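# Move glass graduated cylinder from shelf bench to cart tray

## Task

Take the graduated cylinder sitting on the bench that has shelves and set it upright in the cart's upper tray. At the end its base must be on the tray's floor itself, not perched on the base of another cylinder, and the cylinders already there must still be standing in the tray. It fails if any cylinder tips over or reaches the room's floor, if a glass cylinder drops more than a few centimetres or is struck hard, if any bottle or jar is left toppled, or if the robot falls or finishes leaning.

## Robot and tools

Robot: TidyBot++, a four-caster mobile base (0.54 m long, 0.50 m wide, 0.38 m tall) carrying one seven-joint arm with a two-finger gripper. The shoulder sits 0.12 m ahead of the base centre and 0.68 m up. Link lengths: upper arm 0.42 m, forearm 0.31 m, wrist to hand point 0.31 m. Cameras: base_camera (fixed on the base) and wrist_camera (on the hand, looking along it). At the start the arm is folded, hand pointing down, reaching up to 0.08 m beyond the base front.

Frames: the base frame has its origin on the floor below the base centre, x ahead, y to the left, z up, in metres. The odometry frame is the base frame as it was when the scene began; base_odometry reports x, y and heading (rad, left positive, -3.142 to 3.142) there, counting wheel turns only, so slip looks like travel. base_tilt gives forward and right lean in degrees.

Tool move runs one action. There is only one arm, so every argument is a single object or list, not one per arm.
- base: object with any of translate_m (forward positive), strafe_m (left positive), each in metres, -2 to 2, and rotate_rad (counter-clockwise positive), -6.3 to 6.3. All are offsets from where the base last reported itself, measured along its axes at that moment.
- joints: object of absolute targets by name: joint_1_rad (any angle; positive turns the arm clockwise seen from above, opposite to heading), joint_2_rad (-2.249 to 2.249, shoulder, 0 = upper arm vertical, positive leans forward), joint_3_rad (any angle), joint_4_rad (-2.579 to 2.579, elbow, 0 = straight, negative bends forward when joint_3 is 3.14), joint_5_rad (any), joint_6_rad (-2.099 to 2.099, wrist), joint_7_rad (any; with hand down, positive turns counter-clockwise from above; 1.57 opens fingers left-right), gripper_pos 0 (open, about 85 mm gap) to 1 (closed). Radians. Unbounded joints go the short way round, so send steps under half a turn.
- target: one list of seven numbers [x, y, z, qw, qx, qy, qz], an absolute hand pose in the base frame, metres plus unit quaternion, same form as the hand_pose line. The hand point is midway between the finger pads; the hand's z axis runs out along the fingers, y is the closing direction. Only gripper_pos may accompany it in joints.
- speeds: optional top speeds for this action: translate_m and strafe_m 0.05 to 0.5 m/s (give only one of them when both move), rotate_rad 0.1 to 1.57 rad/s.
- cameras: list from base_camera, wrist_camera, all; omitted means all, [] means none.
- blocking: true/omitted waits until everything rests; false returns within about 0.5 s while motion continues.
A move with no action just reports state and images. Unknown keys make a call invalid; out-of-range values get it refused, and then later calls in that reply are skipped.

wait(seconds 0 to 10, cameras) lets time pass and reports. stop(cameras) brakes all running motions. zoom_image(camera, region [x0,y0,x1,y1] pixels, at most 504 square, origin top-left) enlarges part of the newest image. finished_scene(scene) ends the scene; the result must hold without the robot.

Result lines: move gives done or the worst status; base_status, joint_status, hand_status report per motion: moving, done, off_target (rested away from goal and may still push), contact_stop or time_out (uncommanded stops, which block later calls in the reply), not_followed (a built-in check refused joint targets; pose unreachable or joint command not followed with a cause for self-collision), torque_fault, limit_stop_at_motor_heat. hand_pose is the measured hand pose, hand_target where the joint targets would put it. joint_positions, motor_effort (percent of max, peak in brackets), on_its_own, base_tilt, scene_time, pictures (image order), MOTOR HOT, OVER-TEMPERATURE FAULT, ARM HIT.

Practical rules: hand targets rarely land exactly; hand_status is done only within 10 mm and 2 degrees. Fix position by adding (desired minus hand_pose) to the previous target. A held cylinder makes the arm sag; to keep still, resend hand_target, not hand_pose, and never command a loaded joint to its own reading. After a joints move, reduce error by sending last command plus (wanted minus read). Closed fingertips reach about 20 mm beyond the hand point. A closed gripper reporting done held nothing; off_target means something is between the fingers. A pointing-down hand reaches at most about 0.94 m high, and only near the base. Poses low and forward close to the base can drive the arm into the base; nothing prevents that.

Avoid: driving or turning with the arm caught on furniture (tipping risk), reaching far out from the folded posture over nearby furniture, swinging a stretched arm sideways, pushing hard on furniture or the tray, releasing the cylinder above the tray floor or while it moves, squeezing hard on a cylinder still resting on the bench, fast swings with a load, and long holds with the arm extended (heat). Lower the cylinder slowly and watch hand_pose stall and effort change to detect contact, then open. Torque faults (joints 1 to 4: 104.5 N m, 5 to 7: 51.3 N m) freeze the arm for 10 s. Time matters while the robot acts, so keep moves efficient.

Each tool is called after "Call:" by a JSON object that holds its "name" and its "arguments", one argument or row to a line.

## Session

Call:
{"name": "move", "arguments": {

}}

Scene clock: 0.00 s.
base_odometry: x=+0.000 y=+0.000 heading=+0.000
base_tilt: forward=+0.0 right=-0.4
base_status: not commanded
joint_positions: joint_1_rad=-0.050 joint_2_rad=-0.346 joint_3_rad=+3.184 joint_4_rad=-2.524 joint_5_rad=+0.033 joint_6_rad=-0.922 joint_7_rad=+1.590 gripper_pos=+0.000
joint_status: not commanded
motor_effort: joint_1_rad=+0 joint_2_rad=-1 joint_3_rad=+0 joint_4_rad=+14 joint_5_rad=-1 joint_6_rad=+0 joint_7_rad=+0
hand_pose: x=+0.2483 y=-0.0043 z=+0.5875 quat_wxyz=(+0.007, +0.999, +0.024, +0.021) (m; base frame)
hand_target: x=+0.2484 y=-0.0043 z=+0.5875 quat_wxyz=(+0.007, +0.999, +0.024, +0.021) (m; base frame)
hand_status: not commanded
pictures: base_camera, wrist_camera

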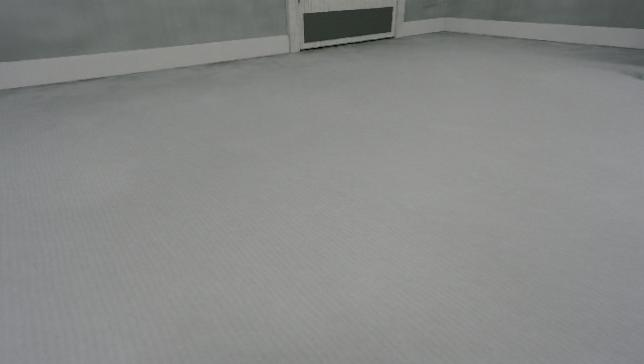

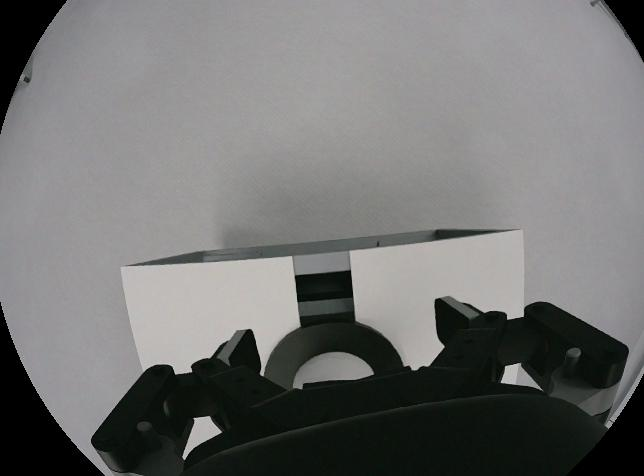

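Call:
{"name": "move", "arguments": {
  "joints": {"joint_6_rad": 0.35}
}}

Call:
{"name": "move", "arguments": {
  "base": {"rotate_rad": 1.4}
}}

Call:
{"name": "move", "arguments": {
  "base": {"rotate_rad": 1.4}
}}

Call:
{"name": "move", "arguments": {
  "base": {"rotate_rad": 1.4}
}}

Scene clock: 2.20 s.
move: done
base_odometry: x=+0.000 y=+0.000 heading=+0.000
base_tilt: forward=+0.0 right=-0.4
base_status: not commanded
joint_positions: joint_1_rad=-0.050 joint_2_rad=-0.346 joint_3_rad=+3.184 joint_4_rad=-2.523 joint_5_rad=+0.033 joint_6_rad=+0.280 joint_7_rad=+1.590 gripper_pos=+0.000
joint_status: all done
motor_effort: joint_1_rad=+0(1) joint_2_rad=-6(6) joint_3_rad=+0(0) joint_4_rad=+19(20) joint_5_rad=-1(2) joint_6_rad=+8(8) joint_7_rad=-1(1)
hand_pose: x=+0.5301 y=+0.0068 z=+0.7991 quat_wxyz=(+0.002, +0.812, +0.024, +0.583) (m; base frame)
hand_target: x=+0.5361 y=+0.0073 z=+0.8194 quat_wxyz=(+0.002, +0.792, +0.023, +0.611) (m; base frame)
hand_status: not commanded
pictures: base_camera, wrist_camera
camera_calibration:
wrist_camera: T_world_to_cam=[[-0.0581385, -0.993309, -0.0997824, 0.12588], [-0.336556, 0.113602, -0.934786, 0.980342], [0.939867, -0.0207647, -0.340909, -0.0856578], [0, 0, 0, 1]] pos_world=[0.417765, 0.0118904, 0.899769]

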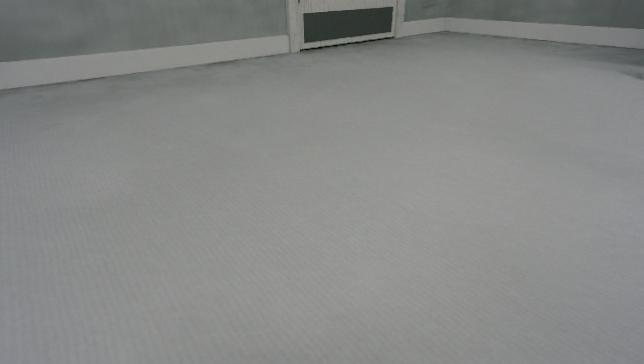

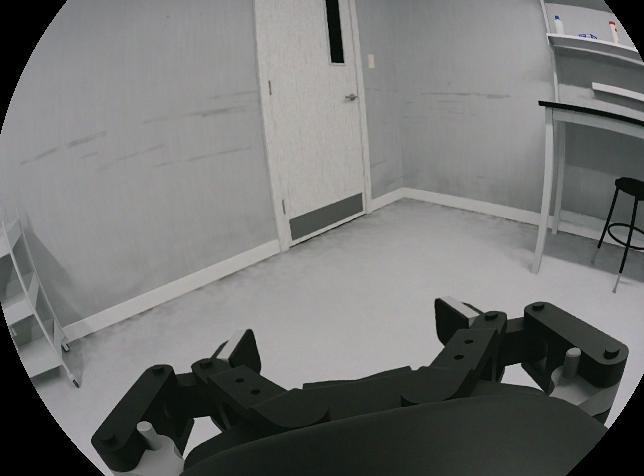

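Scene clock: 4.37 s.
move: done
base_odometry: x=+0.000 y=+0.000 heading=+1.399
base_tilt: forward=+0.0 right=-0.4
base_status: done
joint_positions: joint_1_rad=-0.050 joint_2_rad=-0.346 joint_3_rad=+3.184 joint_4_rad=-2.523 joint_5_rad=+0.033 joint_6_rad=+0.281 joint_7_rad=+1.590 gripper_pos=+0.000
joint_status: not commanded
motor_effort: joint_1_rad=+0(1) joint_2_rad=-6(7) joint_3_rad=+0(1) joint_4_rad=+19(20) joint_5_rad=-1(2) joint_6_rad=+7(8) joint_7_rad=+0(1)
hand_pose: x=+0.5302 y=+0.0069 z=+0.7995 quat_wxyz=(+0.002, +0.812, +0.024, +0.584) (m; base frame)
hand_target: x=+0.5361 y=+0.0073 z=+0.8194 quat_wxyz=(+0.002, +0.792, +0.023, +0.611) (m; base frame)
hand_status: not commanded
pictures: base_camera, wrist_camera
camera_calibration:
wrist_camera: T_world_to_cam=[[-0.0578413, -0.993318, -0.0998682, 0.12591], [-0.335553, 0.113559, -0.935152, 0.980432], [0.940244, -0.0205793, -0.339879, -0.0866711], [0, 0, 0, 1]] pos_world=[0.417761, 0.0119473, 0.899969]

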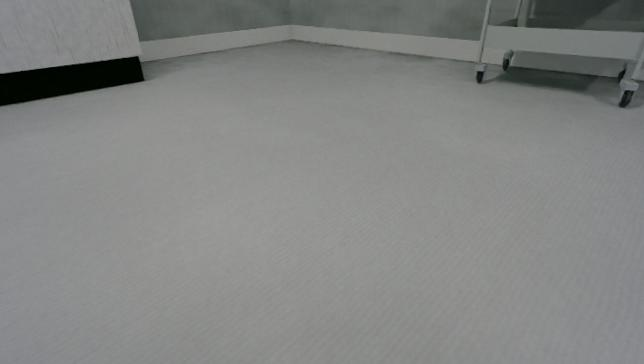

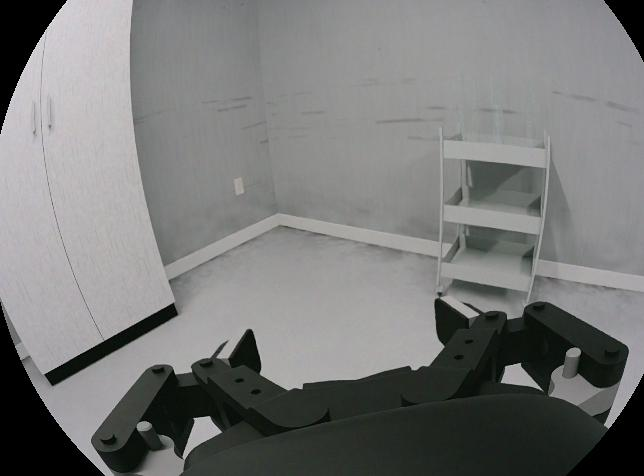

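Scene clock: 6.53 s.
move: done
base_odometry: x=+0.000 y=+0.000 heading=+2.799
base_tilt: forward=+0.0 right=-0.4
base_status: done
joint_positions: joint_1_rad=-0.050 joint_2_rad=-0.346 joint_3_rad=+3.184 joint_4_rad=-2.523 joint_5_rad=+0.033 joint_6_rad=+0.282 joint_7_rad=+1.590 gripper_pos=+0.000
joint_status: not commanded
motor_effort: joint_1_rad=+0(1) joint_2_rad=-6(7) joint_3_rad=+0(1) joint_4_rad=+18(19) joint_5_rad=+0(2) joint_6_rad=+7(8) joint_7_rad=+0(1)
hand_pose: x=+0.5302 y=+0.0070 z=+0.7995 quat_wxyz=(+0.002, +0.812, +0.024, +0.584) (m; base frame)
hand_target: x=+0.5361 y=+0.0073 z=+0.8194 quat_wxyz=(+0.002, +0.792, +0.023, +0.611) (m; base frame)
hand_status: not commanded
pictures: base_camera, wrist_camera
camera_calibration:
wrist_camera: T_world_to_cam=[[-0.0576695, -0.993327, -0.0998796, 0.125898], [-0.335341, 0.113507, -0.935234, 0.980454], [0.94033, -0.0204407, -0.33965, -0.0868967], [0, 0, 0, 1]] pos_world=[0.417759, 0.0119934, 0.900014]

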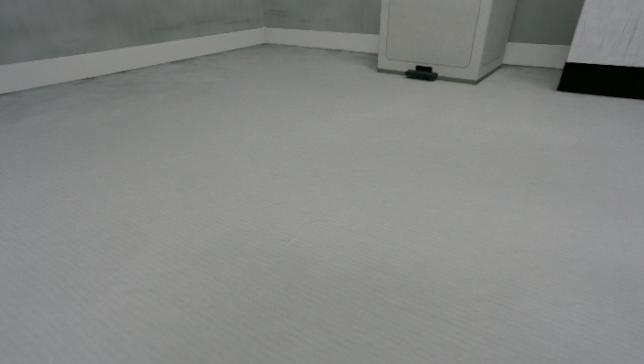

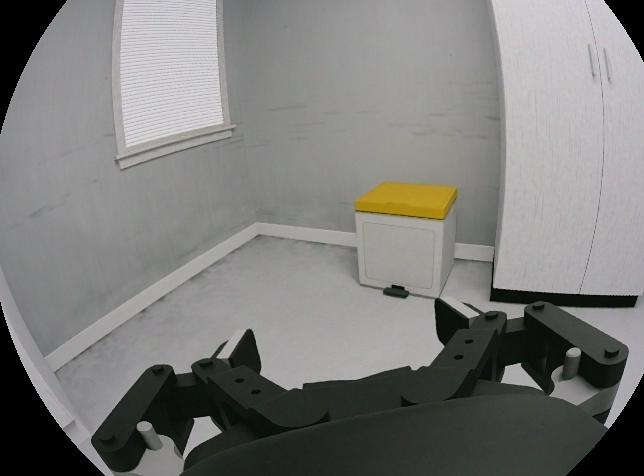

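Scene clock: 8.70 s.
move: done
base_odometry: x=+0.000 y=+0.000 heading=-2.085
base_tilt: forward=+0.0 right=-0.4
base_status: done
joint_positions: joint_1_rad=-0.050 joint_2_rad=-0.346 joint_3_rad=+3.183 joint_4_rad=-2.523 joint_5_rad=+0.033 joint_6_rad=+0.282 joint_7_rad=+1.590 gripper_pos=+0.000
joint_status: not commanded
motor_effort: joint_1_rad=+0(1) joint_2_rad=-6(7) joint_3_rad=+0(1) joint_4_rad=+18(20) joint_5_rad=-1(2) joint_6_rad=+8(8) joint_7_rad=+0(1)
hand_pose: x=+0.5303 y=+0.0070 z=+0.7996 quat_wxyz=(+0.002, +0.812, +0.024, +0.584) (m; base frame)
hand_target: x=+0.5361 y=+0.0073 z=+0.8194 quat_wxyz=(+0.002, +0.792, +0.023, +0.611) (m; base frame)
hand_status: not commanded
pictures: base_camera, wrist_camera
camera_calibration:
wrist_camera: T_world_to_cam=[[-0.0575268, -0.993334, -0.0998909, 0.12589], [-0.335127, 0.113465, -0.935316, 0.980475], [0.940415, -0.0203296, -0.33942, -0.0871222], [0, 0, 0, 1]] pos_world=[0.417757, 0.0120307, 0.900058]

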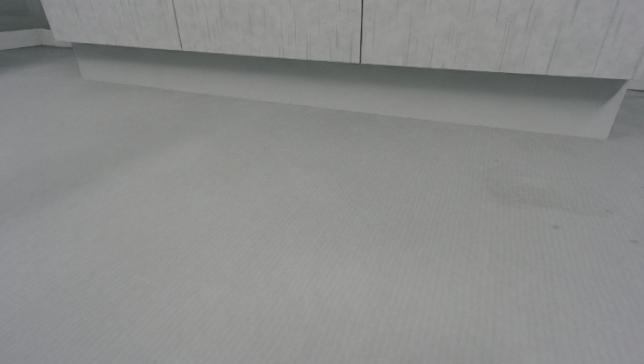

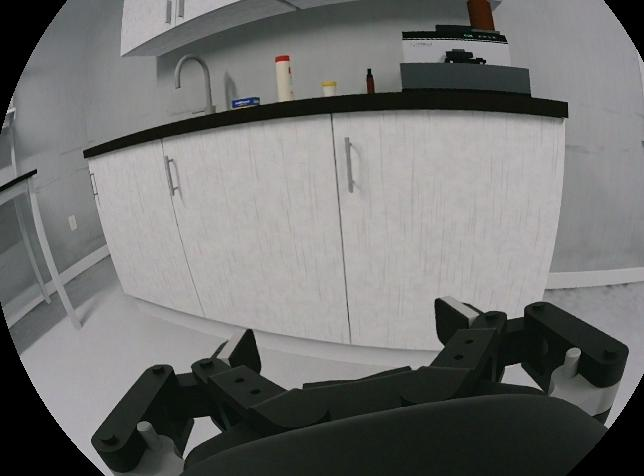

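Call:
{"name": "move", "arguments": {
  "base": {"rotate_rad": 1.2}
}}

Scene clock: 10.83 s.
move: done
base_odometry: x=+0.000 y=+0.000 heading=-0.886
base_tilt: forward=+0.0 right=-0.4
base_status: done
joint_positions: joint_1_rad=-0.050 joint_2_rad=-0.346 joint_3_rad=+3.183 joint_4_rad=-2.523 joint_5_rad=+0.033 joint_6_rad=+0.282 joint_7_rad=+1.590 gripper_pos=+0.000
joint_status: not commanded
motor_effort: joint_1_rad=+0(1) joint_2_rad=-6(7) joint_3_rad=+0(1) joint_4_rad=+17(20) joint_5_rad=-1(1) joint_6_rad=+7(8) joint_7_rad=+0(1)
hand_pose: x=+0.5303 y=+0.0071 z=+0.7996 quat_wxyz=(+0.002, +0.812, +0.024, +0.584) (m; base frame)
hand_target: x=+0.5361 y=+0.0073 z=+0.8194 quat_wxyz=(+0.002, +0.792, +0.023, +0.611) (m; base frame)
hand_status: not commanded
pictures: base_camera, wrist_camera
camera_calibration:
wrist_camera: T_world_to_cam=[[-0.0573757, -0.993343, -0.0998864, 0.12587], [-0.335086, 0.113408, -0.935337, 0.980483], [0.940439, -0.0201951, -0.339362, -0.087179], [0, 0, 0, 1]] pos_world=[0.417754, 0.0120764, 0.900069]

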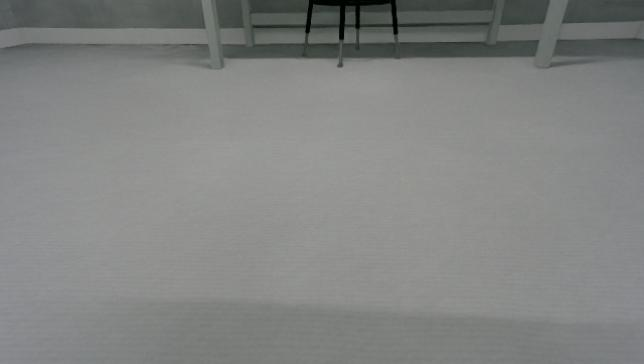

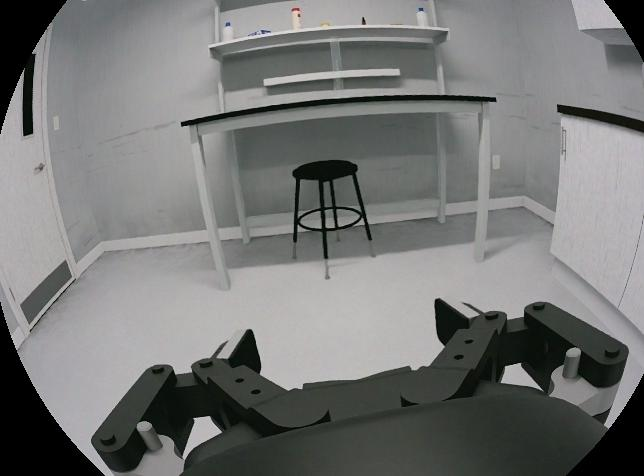

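Call:
{"name": "zoom_image", "arguments": {
  "camera": "wrist_camera",
  "region": [170, 0, 510, 140]
}}

Scaled by 1.482.

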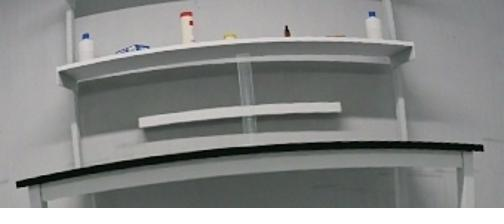

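Call:
{"name": "move", "arguments": {
  "base": {"translate_m": 0.9, "rotate_rad": -0.026},
  "joints": {"joint_2_rad": -0.2, "joint_4_rad": -1.7, "joint_6_rad": -0.35, "joint_1_rad": 0.0, "joint_3_rad": 3.14, "joint_5_rad": 0.0, "joint_7_rad": 1.57}
}}

Scene clock: 14.77 s.
move: done
base_odometry: x=+0.570 y=-0.697 heading=-0.911
base_tilt: forward=+0.0 right=-0.4
base_status: done
joint_positions: joint_1_rad=-0.014 joint_2_rad=-0.213 joint_3_rad=+3.158 joint_4_rad=-1.714 joint_5_rad=+0.033 joint_6_rad=-0.296 joint_7_rad=+1.590 gripper_pos=+0.000
joint_status: all done
motor_effort: joint_1_rad=+0(1) joint_2_rad=-14(18) joint_3_rad=+0(2) joint_4_rad=+21(23) joint_5_rad=+0(2) joint_6_rad=+8(9) joint_7_rad=+0(2)
hand_pose: x=+0.6472 y=-0.0040 z=+1.0450 quat_wxyz=(+0.019, +0.782, +0.015, +0.622) (m; base frame)
hand_target: x=+0.6482 y=+0.0023 z=+1.0306 quat_wxyz=(-0.001, +0.799, +0.000, +0.602) (m; base frame)
hand_status: not commanded
pictures: base_camera, wrist_camera
camera_calibration:
wrist_camera: T_world_to_cam=[[-0.0800476, -0.992588, -0.0914454, 0.151884], [-0.238766, 0.108162, -0.965035, 1.21909], [0.967772, -0.0554147, -0.245654, -0.22985], [0, 0, 0, 1]] pos_world=[0.525678, 0.00616103, 1.13389]

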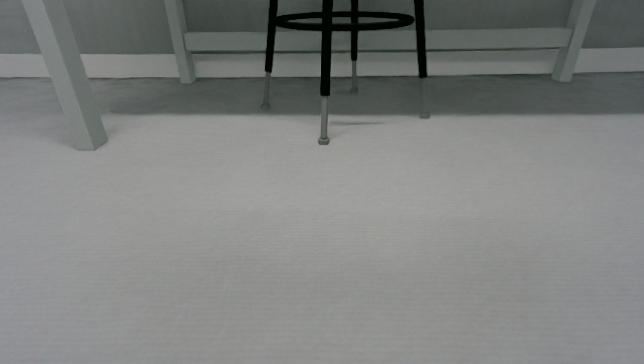

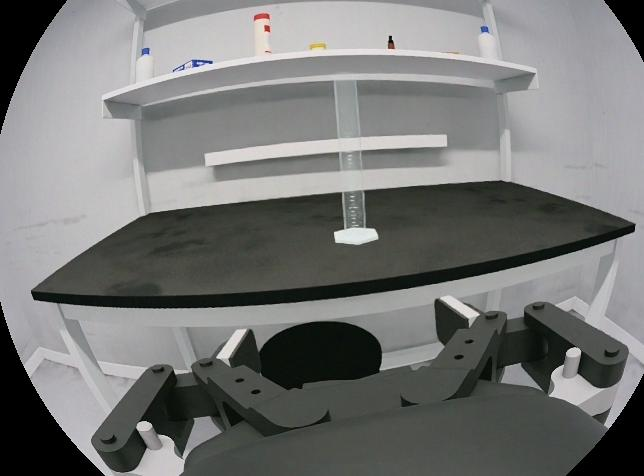

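Call:
{"name": "zoom_image", "arguments": {
  "camera": "wrist_camera",
  "region": [270, 60, 430, 260]
}}

Scaled by 2.520.

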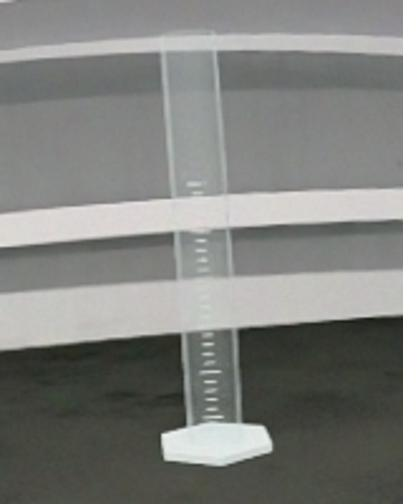

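Call:
{"name": "move", "arguments": {
  "base": {"translate_m": -1.41, "strafe_m": 0.80, "rotate_rad": 1.59},
  "joints": {"joint_6_rad": -0.6}
}}

Scene clock: 20.83 s.
move: done
base_odometry: x=+0.337 y=+0.908 heading=+0.680
base_tilt: forward=+0.0 right=-0.4
base_status: done
joint_positions: joint_1_rad=+0.001 joint_2_rad=-0.211 joint_3_rad=+3.146 joint_4_rad=-1.707 joint_5_rad=+0.033 joint_6_rad=-0.559 joint_7_rad=+1.590 gripper_pos=+0.000
joint_status: all done
motor_effort: joint_1_rad=+0(2) joint_2_rad=-14(19) joint_3_rad=+0(3) joint_4_rad=+21(24) joint_5_rad=+0(2) joint_6_rad=+7(8) joint_7_rad=+0(1)
hand_pose: x=+0.6198 y=-0.0068 z=+0.9723 quat_wxyz=(+0.021, +0.856, +0.013, +0.517) (m; base frame)
hand_target: x=+0.6177 y=+0.0022 z=+0.9593 quat_wxyz=(+0.000, +0.867, +0.000, +0.498) (m; base frame)
hand_status: not commanded
pictures: base_camera, wrist_camera
camera_calibration:
wrist_camera: T_world_to_cam=[[-0.111112, -0.991641, -0.0655856, 0.134476], [-0.474764, 0.110941, -0.873093, 1.1996], [0.873071, -0.0658731, -0.483122, 0.0681262], [0, 0, 0, 1]] pos_world=[0.52499, 0.00475393, 1.0891]

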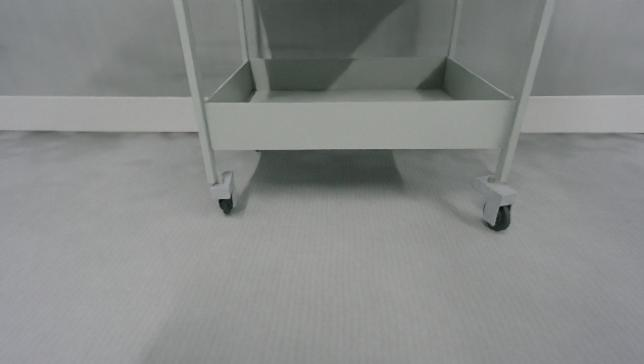

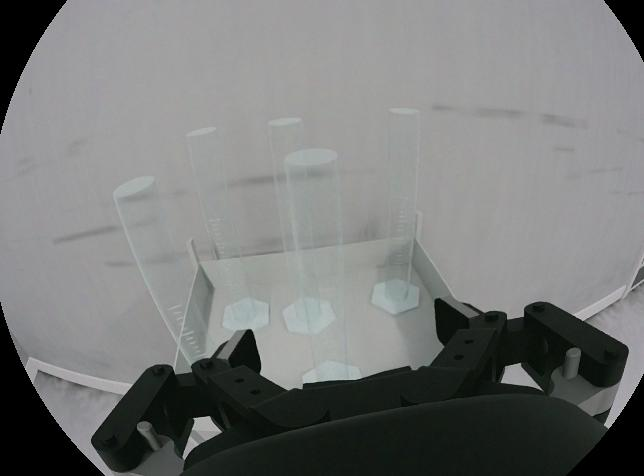

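Call:
{"name": "move", "arguments": {
  "base": {"translate_m": -0.1},
  "joints": {"joint_6_rad": -1.0, "joint_4_rad": -1.5, "joint_2_rad": -0.1},
  "cameras": ["wrist_camera"]
}}

Scene clock: 22.67 s.
move: done
base_odometry: x=+0.259 y=+0.845 heading=+0.680
base_tilt: forward=+0.0 right=-0.4
base_status: done
joint_positions: joint_1_rad=+0.001 joint_2_rad=-0.126 joint_3_rad=+3.146 joint_4_rad=-1.512 joint_5_rad=+0.033 joint_6_rad=-0.943 joint_7_rad=+1.590 gripper_pos=+0.000
joint_status: all done
motor_effort: joint_1_rad=+0(1) joint_2_rad=-16(18) joint_3_rad=+0(1) joint_4_rad=+20(22) joint_5_rad=-1(1) joint_6_rad=+6(8) joint_7_rad=+0(1)
hand_pose: x=+0.6013 y=-0.0095 z=+0.9428 quat_wxyz=(+0.021, +0.918, +0.010, +0.395) (m; base frame)
hand_target: x=+0.5970 y=+0.0021 z=+0.9244 quat_wxyz=(+0.000, +0.932, +0.000, +0.362) (m; base frame)
hand_status: not commanded
pictures: wrist_camera
camera_calibration:
wrist_camera: T_world_to_cam=[[-0.137373, -0.989942, -0.033823, 0.11364], [-0.692345, 0.120384, -0.711453, 1.14389], [0.708369, -0.074317, -0.701919, 0.375105], [0, 0, 0, 1]] pos_world=[0.541868, 0.00266728, 1.08096]

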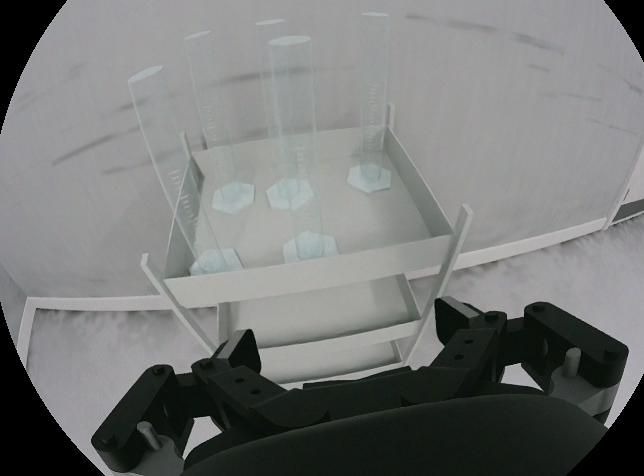

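Call:
{"name": "move", "arguments": {
  "base": {"translate_m": -0.804, "strafe_m": -1.695, "rotate_rad": -1.591},
  "joints": {"joint_1_rad": 0.0, "joint_2_rad": -0.093, "joint_3_rad": 3.14, "joint_4_rad": -1.528, "joint_5_rad": 0.0, "joint_6_rad": -0.365, "joint_7_rad": 1.57, "gripper_pos": 0.0}
}}

Scene clock: 29.90 s.
move: done
base_odometry: x=+0.699 y=-0.979 heading=-0.912
base_tilt: forward=+0.0 right=-0.4
base_status: done
joint_positions: joint_1_rad=+0.000 joint_2_rad=-0.108 joint_3_rad=+3.140 joint_4_rad=-1.520 joint_5_rad=+0.033 joint_6_rad=-0.424 joint_7_rad=+1.590 gripper_pos=+0.000
joint_status: all done
motor_effort: joint_1_rad=+0(3) joint_2_rad=-17(20) joint_3_rad=+0(4) joint_4_rad=+22(23) joint_5_rad=+0(2) joint_6_rad=+8(8) joint_7_rad=+0(2)
hand_pose: x=+0.6845 y=-0.0023 z=+1.0680 quat_wxyz=(+0.020, +0.794, +0.016, +0.607) (m; base frame)
hand_target: x=+0.6945 y=+0.0023 z=+1.0726 quat_wxyz=(-0.001, +0.783, +0.000, +0.622) (m; base frame)
hand_status: not commanded
pictures: base_camera, wrist_camera
camera_calibration:
wrist_camera: T_world_to_cam=[[-0.0846484, -0.992774, -0.0850553, 0.155026], [-0.276082, 0.105388, -0.955339, 1.26524], [0.957399, -0.0573857, -0.283007, -0.213237], [0, 0, 0, 1]] pos_world=[0.566586, 0.0083273, 1.16157]

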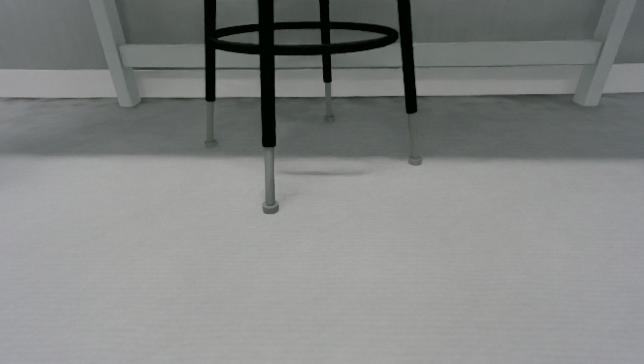

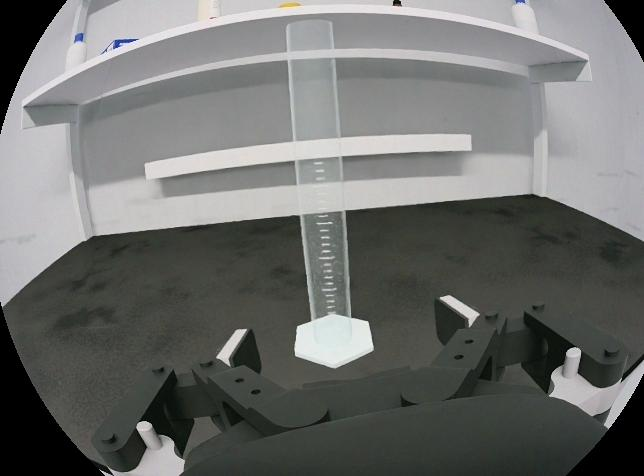

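Call:
{"name": "move", "arguments": {
  "base": {"translate_m": 0.187, "strafe_m": 0.004},
  "speeds": {"translate_m": 0.15},
  "cameras": ["wrist_camera"]
}}

Scene clock: 33.50 s.
move: done
base_odometry: x=+0.817 y=-1.125 heading=-0.913
base_tilt: forward=+0.0 right=-0.4
base_status: done
joint_positions: joint_1_rad=+0.000 joint_2_rad=-0.101 joint_3_rad=+3.140 joint_4_rad=-1.520 joint_5_rad=+0.033 joint_6_rad=-0.424 joint_7_rad=+1.590 gripper_pos=+0.000
joint_status: not commanded
motor_effort: joint_1_rad=+0(1) joint_2_rad=-18(22) joint_3_rad=+0(1) joint_4_rad=+22(23) joint_5_rad=+0(2) joint_6_rad=+8(8) joint_7_rad=+0(1)
hand_pose: x=+0.6872 y=-0.0023 z=+1.0641 quat_wxyz=(+0.020, +0.796, +0.016, +0.604) (m; base frame)
hand_target: x=+0.6945 y=+0.0023 z=+1.0726 quat_wxyz=(-0.001, +0.783, +0.000, +0.622) (m; base frame)
hand_status: not commanded
pictures: wrist_camera
camera_calibration:
wrist_camera: T_world_to_cam=[[-0.0852437, -0.992774, -0.0844606, 0.154689], [-0.282785, 0.10539, -0.953376, 1.26469], [0.955388, -0.0573851, -0.289725, -0.208395], [0, 0, 0, 1]] pos_world=[0.56992, 0.00832635, 1.15842]

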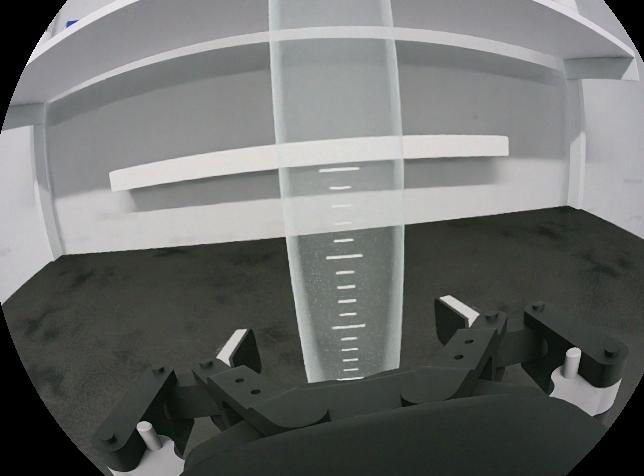

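Call:
{"name": "move", "arguments": {
  "joints": {"gripper_pos": 0.5},
  "cameras": ["wrist_camera"]
}}

Scene clock: 34.73 s.
move: done
base_odometry: x=+0.817 y=-1.125 heading=-0.913
base_tilt: forward=+0.0 right=-0.4
base_status: not commanded
joint_positions: joint_1_rad=+0.000 joint_2_rad=-0.101 joint_3_rad=+3.140 joint_4_rad=-1.520 joint_5_rad=+0.033 joint_6_rad=-0.424 joint_7_rad=+1.590 gripper_pos=+0.500
joint_status: all done
motor_effort: joint_1_rad=+0(1) joint_2_rad=-18(18) joint_3_rad=+0(0) joint_4_rad=+22(22) joint_5_rad=+0(1) joint_6_rad=+8(8) joint_7_rad=+0(1)
hand_pose: x=+0.6872 y=-0.0023 z=+1.0641 quat_wxyz=(+0.020, +0.796, +0.016, +0.604) (m; base frame)
hand_target: x=+0.6945 y=+0.0023 z=+1.0726 quat_wxyz=(-0.001, +0.783, +0.000, +0.622) (m; base frame)
hand_status: not commanded
pictures: wrist_camera
camera_calibration:
wrist_camera: T_world_to_cam=[[-0.0852437, -0.992774, -0.0844606, 0.154689], [-0.282785, 0.10539, -0.953376, 1.26469], [0.955388, -0.0573851, -0.289725, -0.208395], [0, 0, 0, 1]] pos_world=[0.56992, 0.00832635, 1.15842]

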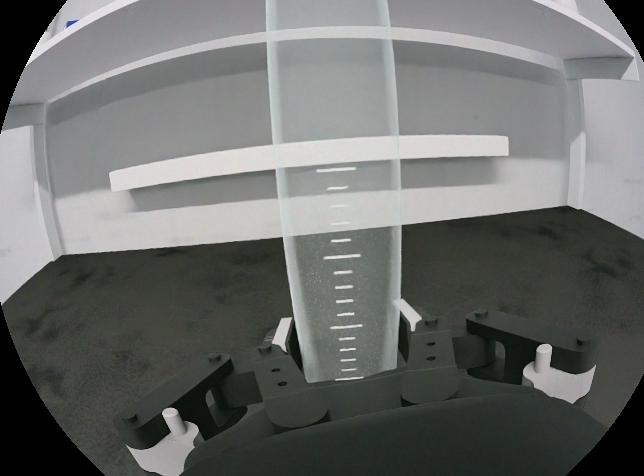

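Call:
{"name": "move", "arguments": {
  "joints": {"gripper_pos": 0.6},
  "cameras": ["wrist_camera"]
}}

Scene clock: 35.43 s.
move: off_target
base_odometry: x=+0.817 y=-1.125 heading=-0.913
base_tilt: forward=+0.0 right=-0.4
base_status: not commanded
joint_positions: joint_1_rad=+0.000 joint_2_rad=-0.101 joint_3_rad=+3.140 joint_4_rad=-1.520 joint_5_rad=+0.033 joint_6_rad=-0.422 joint_7_rad=+1.590 gripper_pos=+0.548
joint_status: gripper_pos off_target (ended at +0.548, target +0.600)
motor_effort: joint_1_rad=+0(1) joint_2_rad=-17(18) joint_3_rad=+0(0) joint_4_rad=+21(22) joint_5_rad=-1(1) joint_6_rad=+7(8) joint_7_rad=+0(0)
hand_pose: x=+0.6874 y=-0.0023 z=+1.0646 quat_wxyz=(+0.020, +0.796, +0.016, +0.605) (m; base frame)
hand_target: x=+0.6945 y=+0.0023 z=+1.0726 quat_wxyz=(-0.001, +0.783, +0.000, +0.622) (m; base frame)
hand_status: not commanded
pictures: wrist_camera
camera_calibration:
wrist_camera: T_world_to_cam=[[-0.0850102, -0.99278, -0.0846209, 0.154782], [-0.280905, 0.105363, -0.953935, 1.2646], [0.955963, -0.0573237, -0.287834, -0.210793], [0, 0, 0, 1]] pos_world=[0.5699, 0.00833862, 1.15877]

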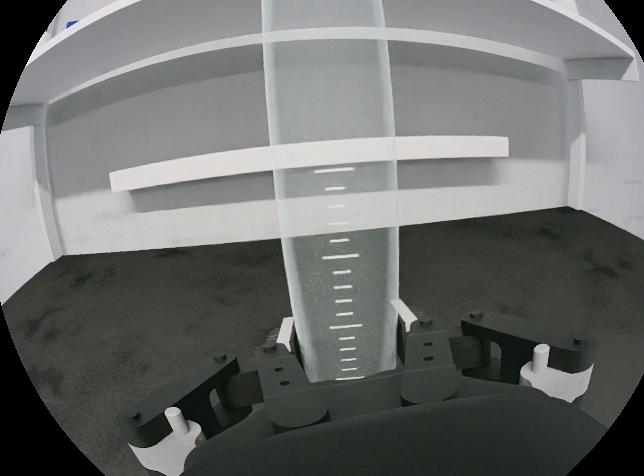

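Call:
{"name": "move", "arguments": {
  "joints": {"gripper_pos": 0.3},
  "cameras": []
}}

Call:
{"name": "move", "arguments": {
  "joints": {"joint_5_rad": -0.035, "joint_7_rad": 1.55},
  "cameras": ["wrist_camera"]
}}

Scene clock: 36.63 s.
move: done
base_odometry: x=+0.817 y=-1.125 heading=-0.913
base_tilt: forward=+0.0 right=-0.4
base_status: not commanded
joint_positions: joint_1_rad=+0.000 joint_2_rad=-0.101 joint_3_rad=+3.140 joint_4_rad=-1.521 joint_5_rad=+0.033 joint_6_rad=-0.422 joint_7_rad=+1.590 gripper_pos=+0.300
joint_status: all done
motor_effort: joint_1_rad=+0(1) joint_2_rad=-18(20) joint_3_rad=+0(0) joint_4_rad=+22(24) joint_5_rad=-1(1) joint_6_rad=+8(10) joint_7_rad=+0(0)
hand_pose: x=+0.6873 y=-0.0023 z=+1.0643 quat_wxyz=(+0.020, +0.796, +0.016, +0.605) (m; base frame)
hand_target: x=+0.6945 y=+0.0023 z=+1.0726 quat_wxyz=(-0.001, +0.783, +0.000, +0.622) (m; base frame)
hand_status: not commanded
pictures: none
No camera images: "cameras" was empty.

Scene clock: 37.10 s.
move: done
base_odometry: x=+0.817 y=-1.125 heading=-0.913
base_tilt: forward=+0.0 right=-0.4
base_status: not commanded
joint_positions: joint_1_rad=+0.000 joint_2_rad=-0.101 joint_3_rad=+3.140 joint_4_rad=-1.521 joint_5_rad=+0.011 joint_6_rad=-0.422 joint_7_rad=+1.584 gripper_pos=+0.300
joint_status: all done
motor_effort: joint_1_rad=+0(1) joint_2_rad=-18(18) joint_3_rad=+0(0) joint_4_rad=+22(23) joint_5_rad=-1(1) joint_6_rad=+8(8) joint_7_rad=+0(1)
hand_pose: x=+0.6873 y=+0.0006 z=+1.0642 quat_wxyz=(+0.008, +0.796, +0.008, +0.605) (m; base frame)
hand_target: x=+0.6945 y=+0.0062 z=+1.0727 quat_wxyz=(-0.022, +0.783, -0.016, +0.621) (m; base frame)
hand_status: not commanded
pictures: wrist_camera
camera_calibration:
wrist_camera: T_world_to_cam=[[-0.083249, -0.990148, -0.112593, 0.186186], [-0.281658, 0.131757, -0.950426, 1.26066], [0.955897, -0.0474093, -0.289851, -0.208544], [0, 0, 0, 1]] pos_world=[0.569921, 0.00836395, 1.15868]

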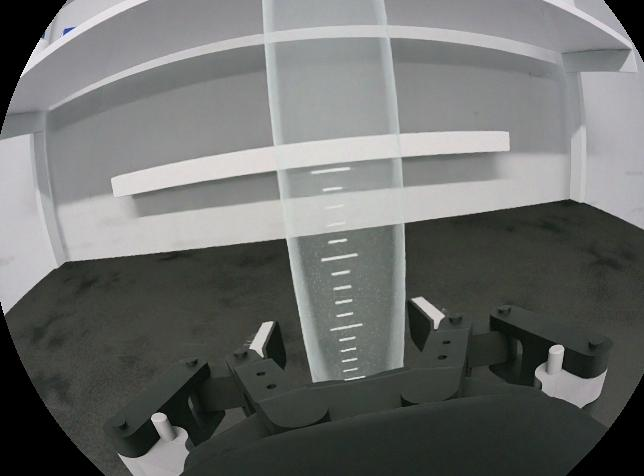

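Call:
{"name": "move", "arguments": {
  "joints": {"joint_5_rad": -0.055, "joint_7_rad": 1.525},
  "cameras": []
}}

Call:
{"name": "move", "arguments": {
  "joints": {"gripper_pos": 0.62},
  "cameras": ["wrist_camera"]
}}

Scene clock: 38.03 s.
move: done
base_odometry: x=+0.817 y=-1.125 heading=-0.913
base_tilt: forward=+0.0 right=-0.4
base_status: not commanded
joint_positions: joint_1_rad=+0.000 joint_2_rad=-0.101 joint_3_rad=+3.140 joint_4_rad=-1.521 joint_5_rad=+0.000 joint_6_rad=-0.422 joint_7_rad=+1.568 gripper_pos=+0.300
joint_status: all done
motor_effort: joint_1_rad=+0(0) joint_2_rad=-18(18) joint_3_rad=+0(0) joint_4_rad=+21(22) joint_5_rad=+0(1) joint_6_rad=+8(8) joint_7_rad=+0(1)
hand_pose: x=+0.6873 y=+0.0020 z=+1.0642 quat_wxyz=(-0.001, +0.796, -0.001, +0.605) (m; base frame)
hand_target: x=+0.6945 y=+0.0084 z=+1.0728 quat_wxyz=(-0.038, +0.783, -0.031, +0.621) (m; base frame)
hand_status: not commanded
pictures: none
No camera images: "cameras" was empty.

Scene clock: 38.73 s.
move: off_target
base_odometry: x=+0.817 y=-1.125 heading=-0.913
base_tilt: forward=+0.0 right=-0.4
base_status: not commanded
joint_positions: joint_1_rad=+0.000 joint_2_rad=-0.101 joint_3_rad=+3.140 joint_4_rad=-1.521 joint_5_rad=+0.000 joint_6_rad=-0.422 joint_7_rad=+1.568 gripper_pos=+0.552
joint_status: gripper_pos off_target (ended at +0.552, target +0.620)
motor_effort: joint_1_rad=+0(1) joint_2_rad=-17(18) joint_3_rad=+0(1) joint_4_rad=+21(22) joint_5_rad=-1(1) joint_6_rad=+8(8) joint_7_rad=+0(1)
hand_pose: x=+0.6874 y=+0.0020 z=+1.0644 quat_wxyz=(-0.001, +0.796, -0.001, +0.605) (m; base frame)
hand_target: x=+0.6945 y=+0.0084 z=+1.0728 quat_wxyz=(-0.038, +0.783, -0.031, +0.621) (m; base frame)
hand_status: not commanded
pictures: wrist_camera
camera_calibration:
wrist_camera: T_world_to_cam=[[-0.0858019, -0.986698, -0.138077, 0.216418], [-0.280628, 0.156911, -0.946904, 1.25618], [0.955974, -0.0424978, -0.290358, -0.207999], [0, 0, 0, 1]] pos_world=[0.569929, 0.00759072, 1.15897]

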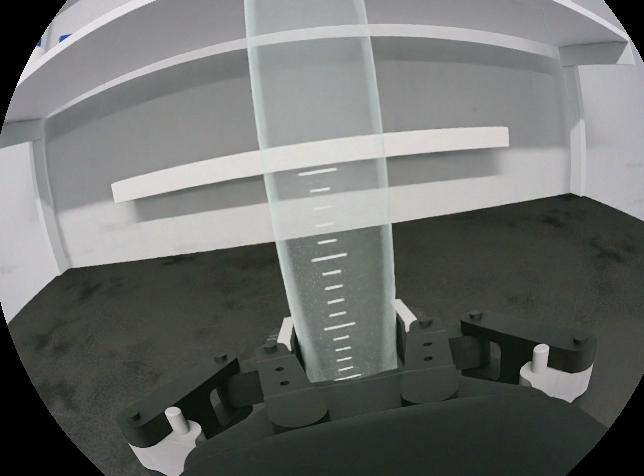

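Call:
{"name": "move", "arguments": {
  "joints": {"joint_2_rad": -0.084, "joint_4_rad": -1.44, "joint_6_rad": -0.54},
  "cameras": ["wrist_camera"]
}}

Scene clock: 40.17 s.
move: done
base_odometry: x=+0.817 y=-1.125 heading=-0.913
base_tilt: forward=+0.0 right=-0.4
base_status: not commanded
joint_positions: joint_1_rad=+0.000 joint_2_rad=-0.098 joint_3_rad=+3.140 joint_4_rad=-1.465 joint_5_rad=+0.000 joint_6_rad=-0.517 joint_7_rad=+1.568 gripper_pos=+0.552
joint_status: all done
motor_effort: joint_1_rad=+0(1) joint_2_rad=-20(21) joint_3_rad=+0(0) joint_4_rad=+23(25) joint_5_rad=+0(1) joint_6_rad=+10(10) joint_7_rad=+0(1)
hand_pose: x=+0.6818 y=+0.0019 z=+1.0682 quat_wxyz=(-0.001, +0.809, -0.001, +0.588) (m; base frame)
hand_target: x=+0.6857 y=+0.0111 z=+1.0689 quat_wxyz=(-0.039, +0.812, -0.029, +0.582) (m; base frame)
hand_status: not commanded
pictures: wrist_camera
camera_calibration:
wrist_camera: T_world_to_cam=[[-0.0916035, -0.986701, -0.134275, 0.216348], [-0.320551, 0.156883, -0.934149, 1.27182], [0.942791, -0.0425292, -0.330659, -0.149479], [0, 0, 0, 1]] pos_world=[0.568429, 0.00758589, 1.16769]

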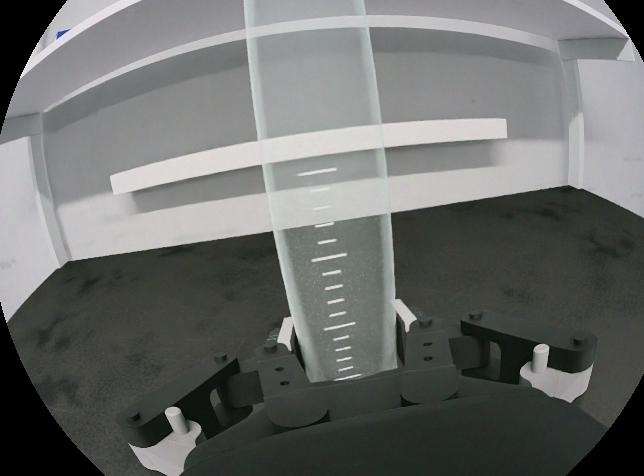

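Call:
{"name": "move", "arguments": {
  "joints": {"joint_2_rad": -0.03, "joint_4_rad": -1.177, "joint_6_rad": -0.705},
  "cameras": ["wrist_camera"]
}}

Scene clock: 41.93 s.
move: done
base_odometry: x=+0.817 y=-1.125 heading=-0.913
base_tilt: forward=+0.0 right=-0.4
base_status: not commanded
joint_positions: joint_1_rad=+0.000 joint_2_rad=-0.048 joint_3_rad=+3.140 joint_4_rad=-1.201 joint_5_rad=+0.000 joint_6_rad=-0.666 joint_7_rad=+1.568 gripper_pos=+0.552
joint_status: all done
motor_effort: joint_1_rad=+0(1) joint_2_rad=-21(22) joint_3_rad=+0(0) joint_4_rad=+23(25) joint_5_rad=+0(2) joint_6_rad=+10(11) joint_7_rad=+0(1)
hand_pose: x=+0.6877 y=+0.0019 z=+1.1537 quat_wxyz=(-0.001, +0.789, -0.001, +0.615) (m; base frame)
hand_target: x=+0.6918 y=+0.0134 z=+1.1456 quat_wxyz=(-0.041, +0.799, -0.024, +0.600) (m; base frame)
hand_status: not commanded
pictures: wrist_camera
camera_calibration:
wrist_camera: T_world_to_cam=[[-0.0825432, -0.986681, -0.14017, 0.22891], [-0.258152, 0.157019, -0.953259, 1.33264], [0.962572, -0.0424998, -0.267675, -0.213074], [0, 0, 0, 1]] pos_world=[0.568019, 0.00755666, 1.2454]

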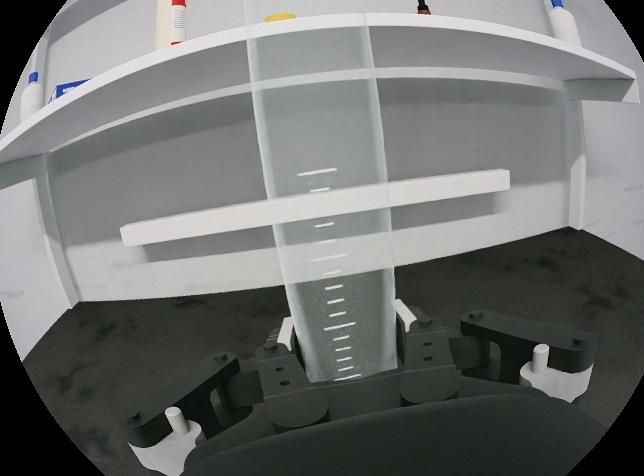

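Call:
{"name": "move", "arguments": {
  "base": {"translate_m": -1.784, "strafe_m": 0.756, "rotate_rad": 1.593},
  "speeds": {"rotate_rad": 0.5, "translate_m": 0.4},
  "cameras": ["wrist_camera"]
}}

Call:
{"name": "move", "arguments": {
  "joints": {"joint_2_rad": -0.057, "joint_4_rad": -1.868, "joint_6_rad": -0.01}
}}

Scene clock: 48.63 s.
move: done
base_odometry: x=+0.323 y=+0.749 heading=+0.681
base_tilt: forward=+0.0 right=-0.4
base_status: done
joint_positions: joint_1_rad=-0.001 joint_2_rad=-0.032 joint_3_rad=+3.141 joint_4_rad=-1.200 joint_5_rad=+0.000 joint_6_rad=-0.668 joint_7_rad=+1.568 gripper_pos=+0.552
joint_status: not commanded
motor_effort: joint_1_rad=+0(4) joint_2_rad=-22(27) joint_3_rad=+0(4) joint_4_rad=+23(25) joint_5_rad=-1(2) joint_6_rad=+10(10) joint_7_rad=-1(1)
hand_pose: x=+0.6952 y=+0.0023 z=+1.1438 quat_wxyz=(-0.001, +0.794, +0.000, +0.607) (m; base frame)
hand_target: x=+0.6918 y=+0.0134 z=+1.1456 quat_wxyz=(-0.041, +0.799, -0.024, +0.600) (m; base frame)
hand_status: not commanded
pictures: wrist_camera
camera_calibration:
wrist_camera: T_world_to_cam=[[-0.0844915, -0.986722, -0.13871, 0.228172], [-0.275652, 0.156921, -0.948363, 1.33172], [0.957537, -0.041893, -0.28525, -0.199297], [0, 0, 0, 1]] pos_world=[0.577204, 0.00781813, 1.23775]

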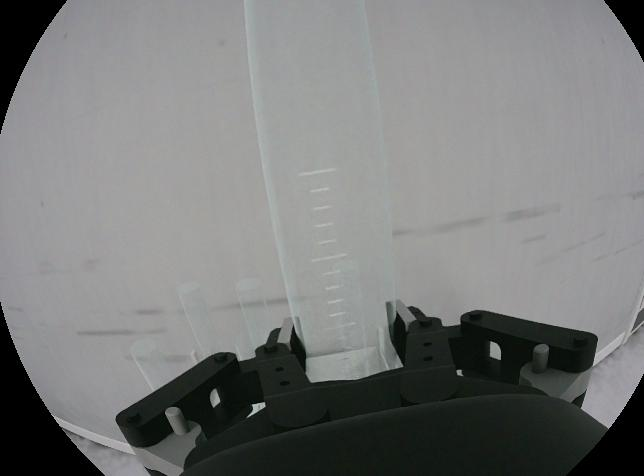

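Scene clock: 50.90 s.
move: done
base_odometry: x=+0.323 y=+0.749 heading=+0.681
base_tilt: forward=+0.0 right=-0.4
base_status: not commanded
joint_positions: joint_1_rad=-0.001 joint_2_rad=-0.032 joint_3_rad=+3.141 joint_4_rad=-1.868 joint_5_rad=+0.000 joint_6_rad=-0.096 joint_7_rad=+1.568 gripper_pos=+0.552
joint_status: all done
motor_effort: joint_1_rad=+0(1) joint_2_rad=-22(24) joint_3_rad=+0(0) joint_4_rad=+23(27) joint_5_rad=-1(2) joint_6_rad=+9(10) joint_7_rad=+0(1)
hand_pose: x=+0.7002 y=+0.0023 z=+0.9101 quat_wxyz=(-0.001, +0.822, +0.000, +0.569) (m; base frame)
hand_target: x=+0.7019 y=+0.0025 z=+0.9501 quat_wxyz=(-0.032, +0.789, -0.039, +0.613) (m; base frame)
hand_status: not commanded
pictures: base_camera, wrist_camera
camera_calibration:
wrist_camera: T_world_to_cam=[[-0.0972382, -0.986749, -0.129891, 0.197092], [-0.364627, 0.156756, -0.917864, 1.14597], [0.926063, -0.0418896, -0.375038, -0.167013], [0, 0, 0, 1]] pos_world=[0.591682, 0.00784685, 1.01481]

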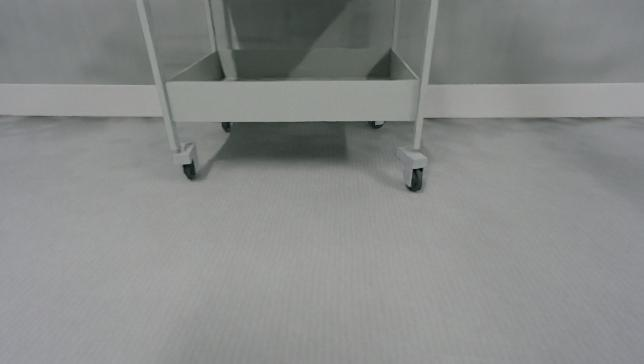

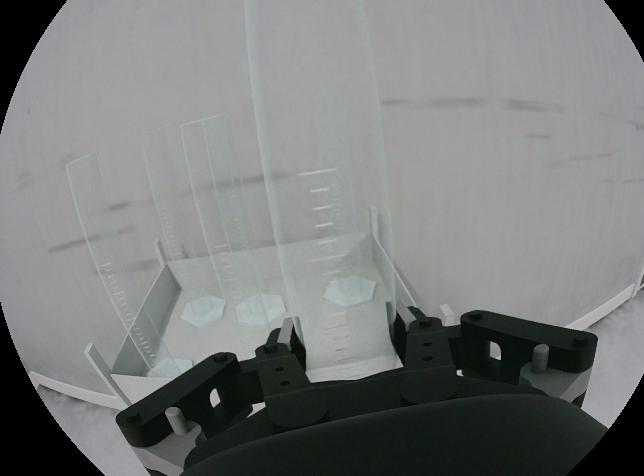

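Call:
{"name": "move", "arguments": {
  "joints": {"joint_2_rad": -0.1, "joint_4_rad": -1.868, "joint_6_rad": 0.085}
}}

Scene clock: 52.10 s.
move: done
base_odometry: x=+0.323 y=+0.749 heading=+0.681
base_tilt: forward=+0.0 right=-0.4
base_status: not commanded
joint_positions: joint_1_rad=-0.001 joint_2_rad=-0.078 joint_3_rad=+3.141 joint_4_rad=-1.874 joint_5_rad=+0.000 joint_6_rad=+0.004 joint_7_rad=+1.568 gripper_pos=+0.552
joint_status: all done
motor_effort: joint_1_rad=+0(0) joint_2_rad=-21(25) joint_3_rad=+0(0) joint_4_rad=+24(26) joint_5_rad=-1(2) joint_6_rad=+10(11) joint_7_rad=+0(1)
hand_pose: x=+0.6965 y=+0.0023 z=+0.9626 quat_wxyz=(-0.001, +0.781, +0.000, +0.625) (m; base frame)
hand_target: x=+0.6946 y=+0.0009 z=+1.0040 quat_wxyz=(-0.032, +0.745, -0.038, +0.666) (m; base frame)
hand_status: not commanded
pictures: base_camera, wrist_camera
camera_calibration:
wrist_camera: T_world_to_cam=[[-0.0782711, -0.986724, -0.142299, 0.202288], [-0.233907, 0.156929, -0.959511, 1.14182], [0.969103, -0.0418172, -0.243085, -0.300884], [0, 0, 0, 1]] pos_world=[0.574502, 0.00783472, 1.05124]

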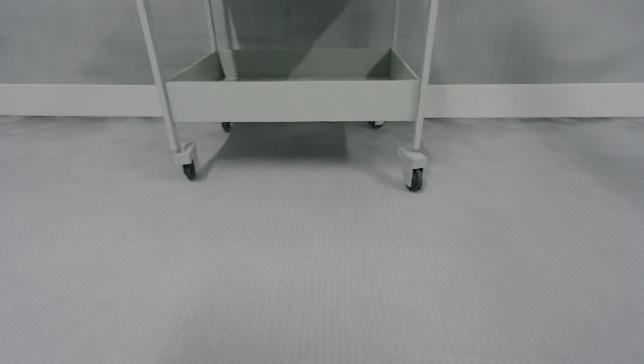

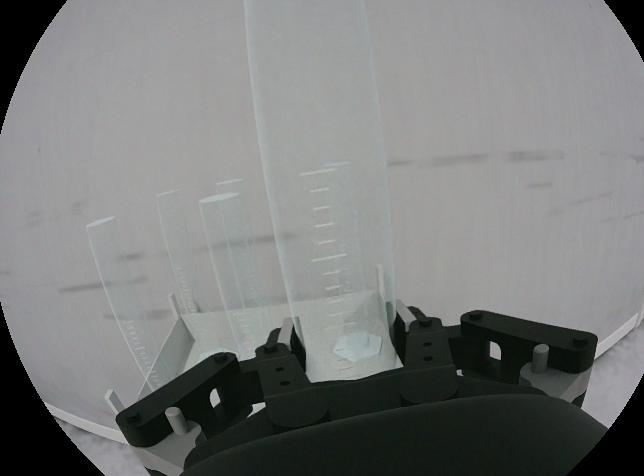

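Call:
{"name": "move", "arguments": {
  "base": {"translate_m": 0.245, "strafe_m": -0.005},
  "speeds": {"translate_m": 0.15}
}}

Scene clock: 54.63 s.
move: done
base_odometry: x=+0.517 y=+0.900 heading=+0.682
base_tilt: forward=+0.0 right=-0.4
base_status: done
joint_positions: joint_1_rad=-0.001 joint_2_rad=-0.084 joint_3_rad=+3.141 joint_4_rad=-1.874 joint_5_rad=+0.000 joint_6_rad=+0.005 joint_7_rad=+1.568 gripper_pos=+0.552
joint_status: not commanded
motor_effort: joint_1_rad=+0(1) joint_2_rad=-21(25) joint_3_rad=+0(1) joint_4_rad=+24(25) joint_5_rad=+0(2) joint_6_rad=+9(10) joint_7_rad=+0(1)
hand_pose: x=+0.6946 y=+0.0023 z=+0.9666 quat_wxyz=(-0.001, +0.779, +0.000, +0.627) (m; base frame)
hand_target: x=+0.6946 y=+0.0009 z=+1.0040 quat_wxyz=(-0.032, +0.745, -0.038, +0.666) (m; base frame)
hand_status: not commanded
pictures: base_camera, wrist_camera
camera_calibration:
wrist_camera: T_world_to_cam=[[-0.077215, -0.986723, -0.142881, 0.202538], [-0.226795, 0.156935, -0.961216, 1.14195], [0.970877, -0.0418155, -0.235902, -0.306221], [0, 0, 0, 1]] pos_world=[0.57193, 0.00783265, 1.05436]

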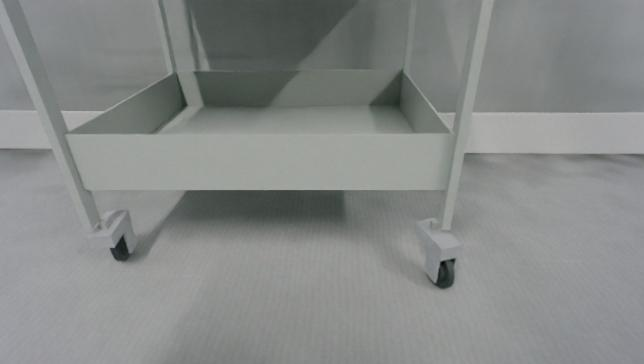

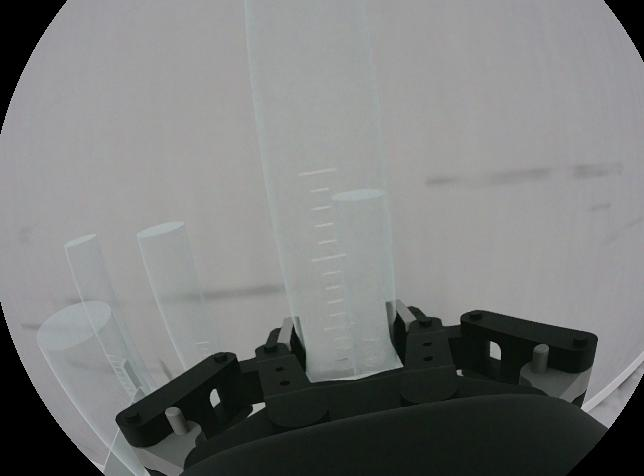

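Call:
{"name": "move", "arguments": {
  "joints": {"joint_2_rad": 0.005, "joint_4_rad": -2.076, "joint_6_rad": 0.342},
  "cameras": ["wrist_camera"]
}}

Scene clock: 56.90 s.
move: done
base_odometry: x=+0.517 y=+0.900 heading=+0.682
base_tilt: forward=+0.0 right=-0.4
base_status: not commanded
joint_positions: joint_1_rad=-0.001 joint_2_rad=-0.001 joint_3_rad=+3.141 joint_4_rad=-2.083 joint_5_rad=+0.000 joint_6_rad=+0.256 joint_7_rad=+1.568 gripper_pos=+0.552
joint_status: all done
motor_effort: joint_1_rad=+0(1) joint_2_rad=-22(24) joint_3_rad=+0(0) joint_4_rad=+22(24) joint_5_rad=-2(2) joint_6_rad=+9(11) joint_7_rad=+0(1)
hand_pose: x=+0.6940 y=+0.0023 z=+0.8703 quat_wxyz=(-0.001, +0.791, +0.000, +0.611) (m; base frame)
hand_target: x=+0.7023 y=-0.0035 z=+0.8968 quat_wxyz=(-0.025, +0.763, -0.043, +0.645) (m; base frame)
hand_status: not commanded
pictures: wrist_camera
camera_calibration:
wrist_camera: T_world_to_cam=[[-0.0829696, -0.986724, -0.139614, 0.189874], [-0.265934, 0.156939, -0.95113, 1.06764], [0.960414, -0.0417868, -0.275425, -0.286692], [0, 0, 0, 1]] pos_world=[0.57502, 0.00781833, 0.963014]

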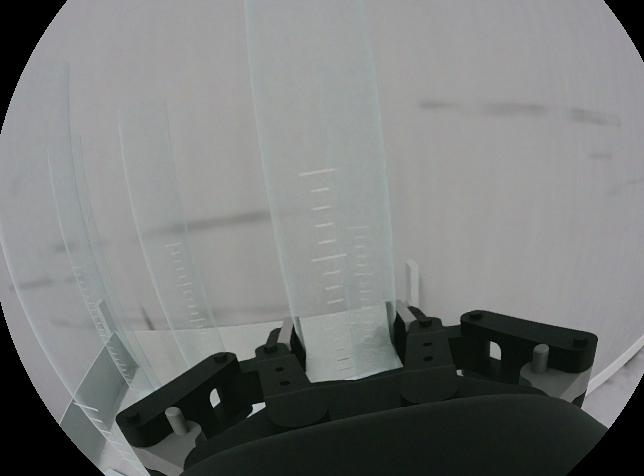

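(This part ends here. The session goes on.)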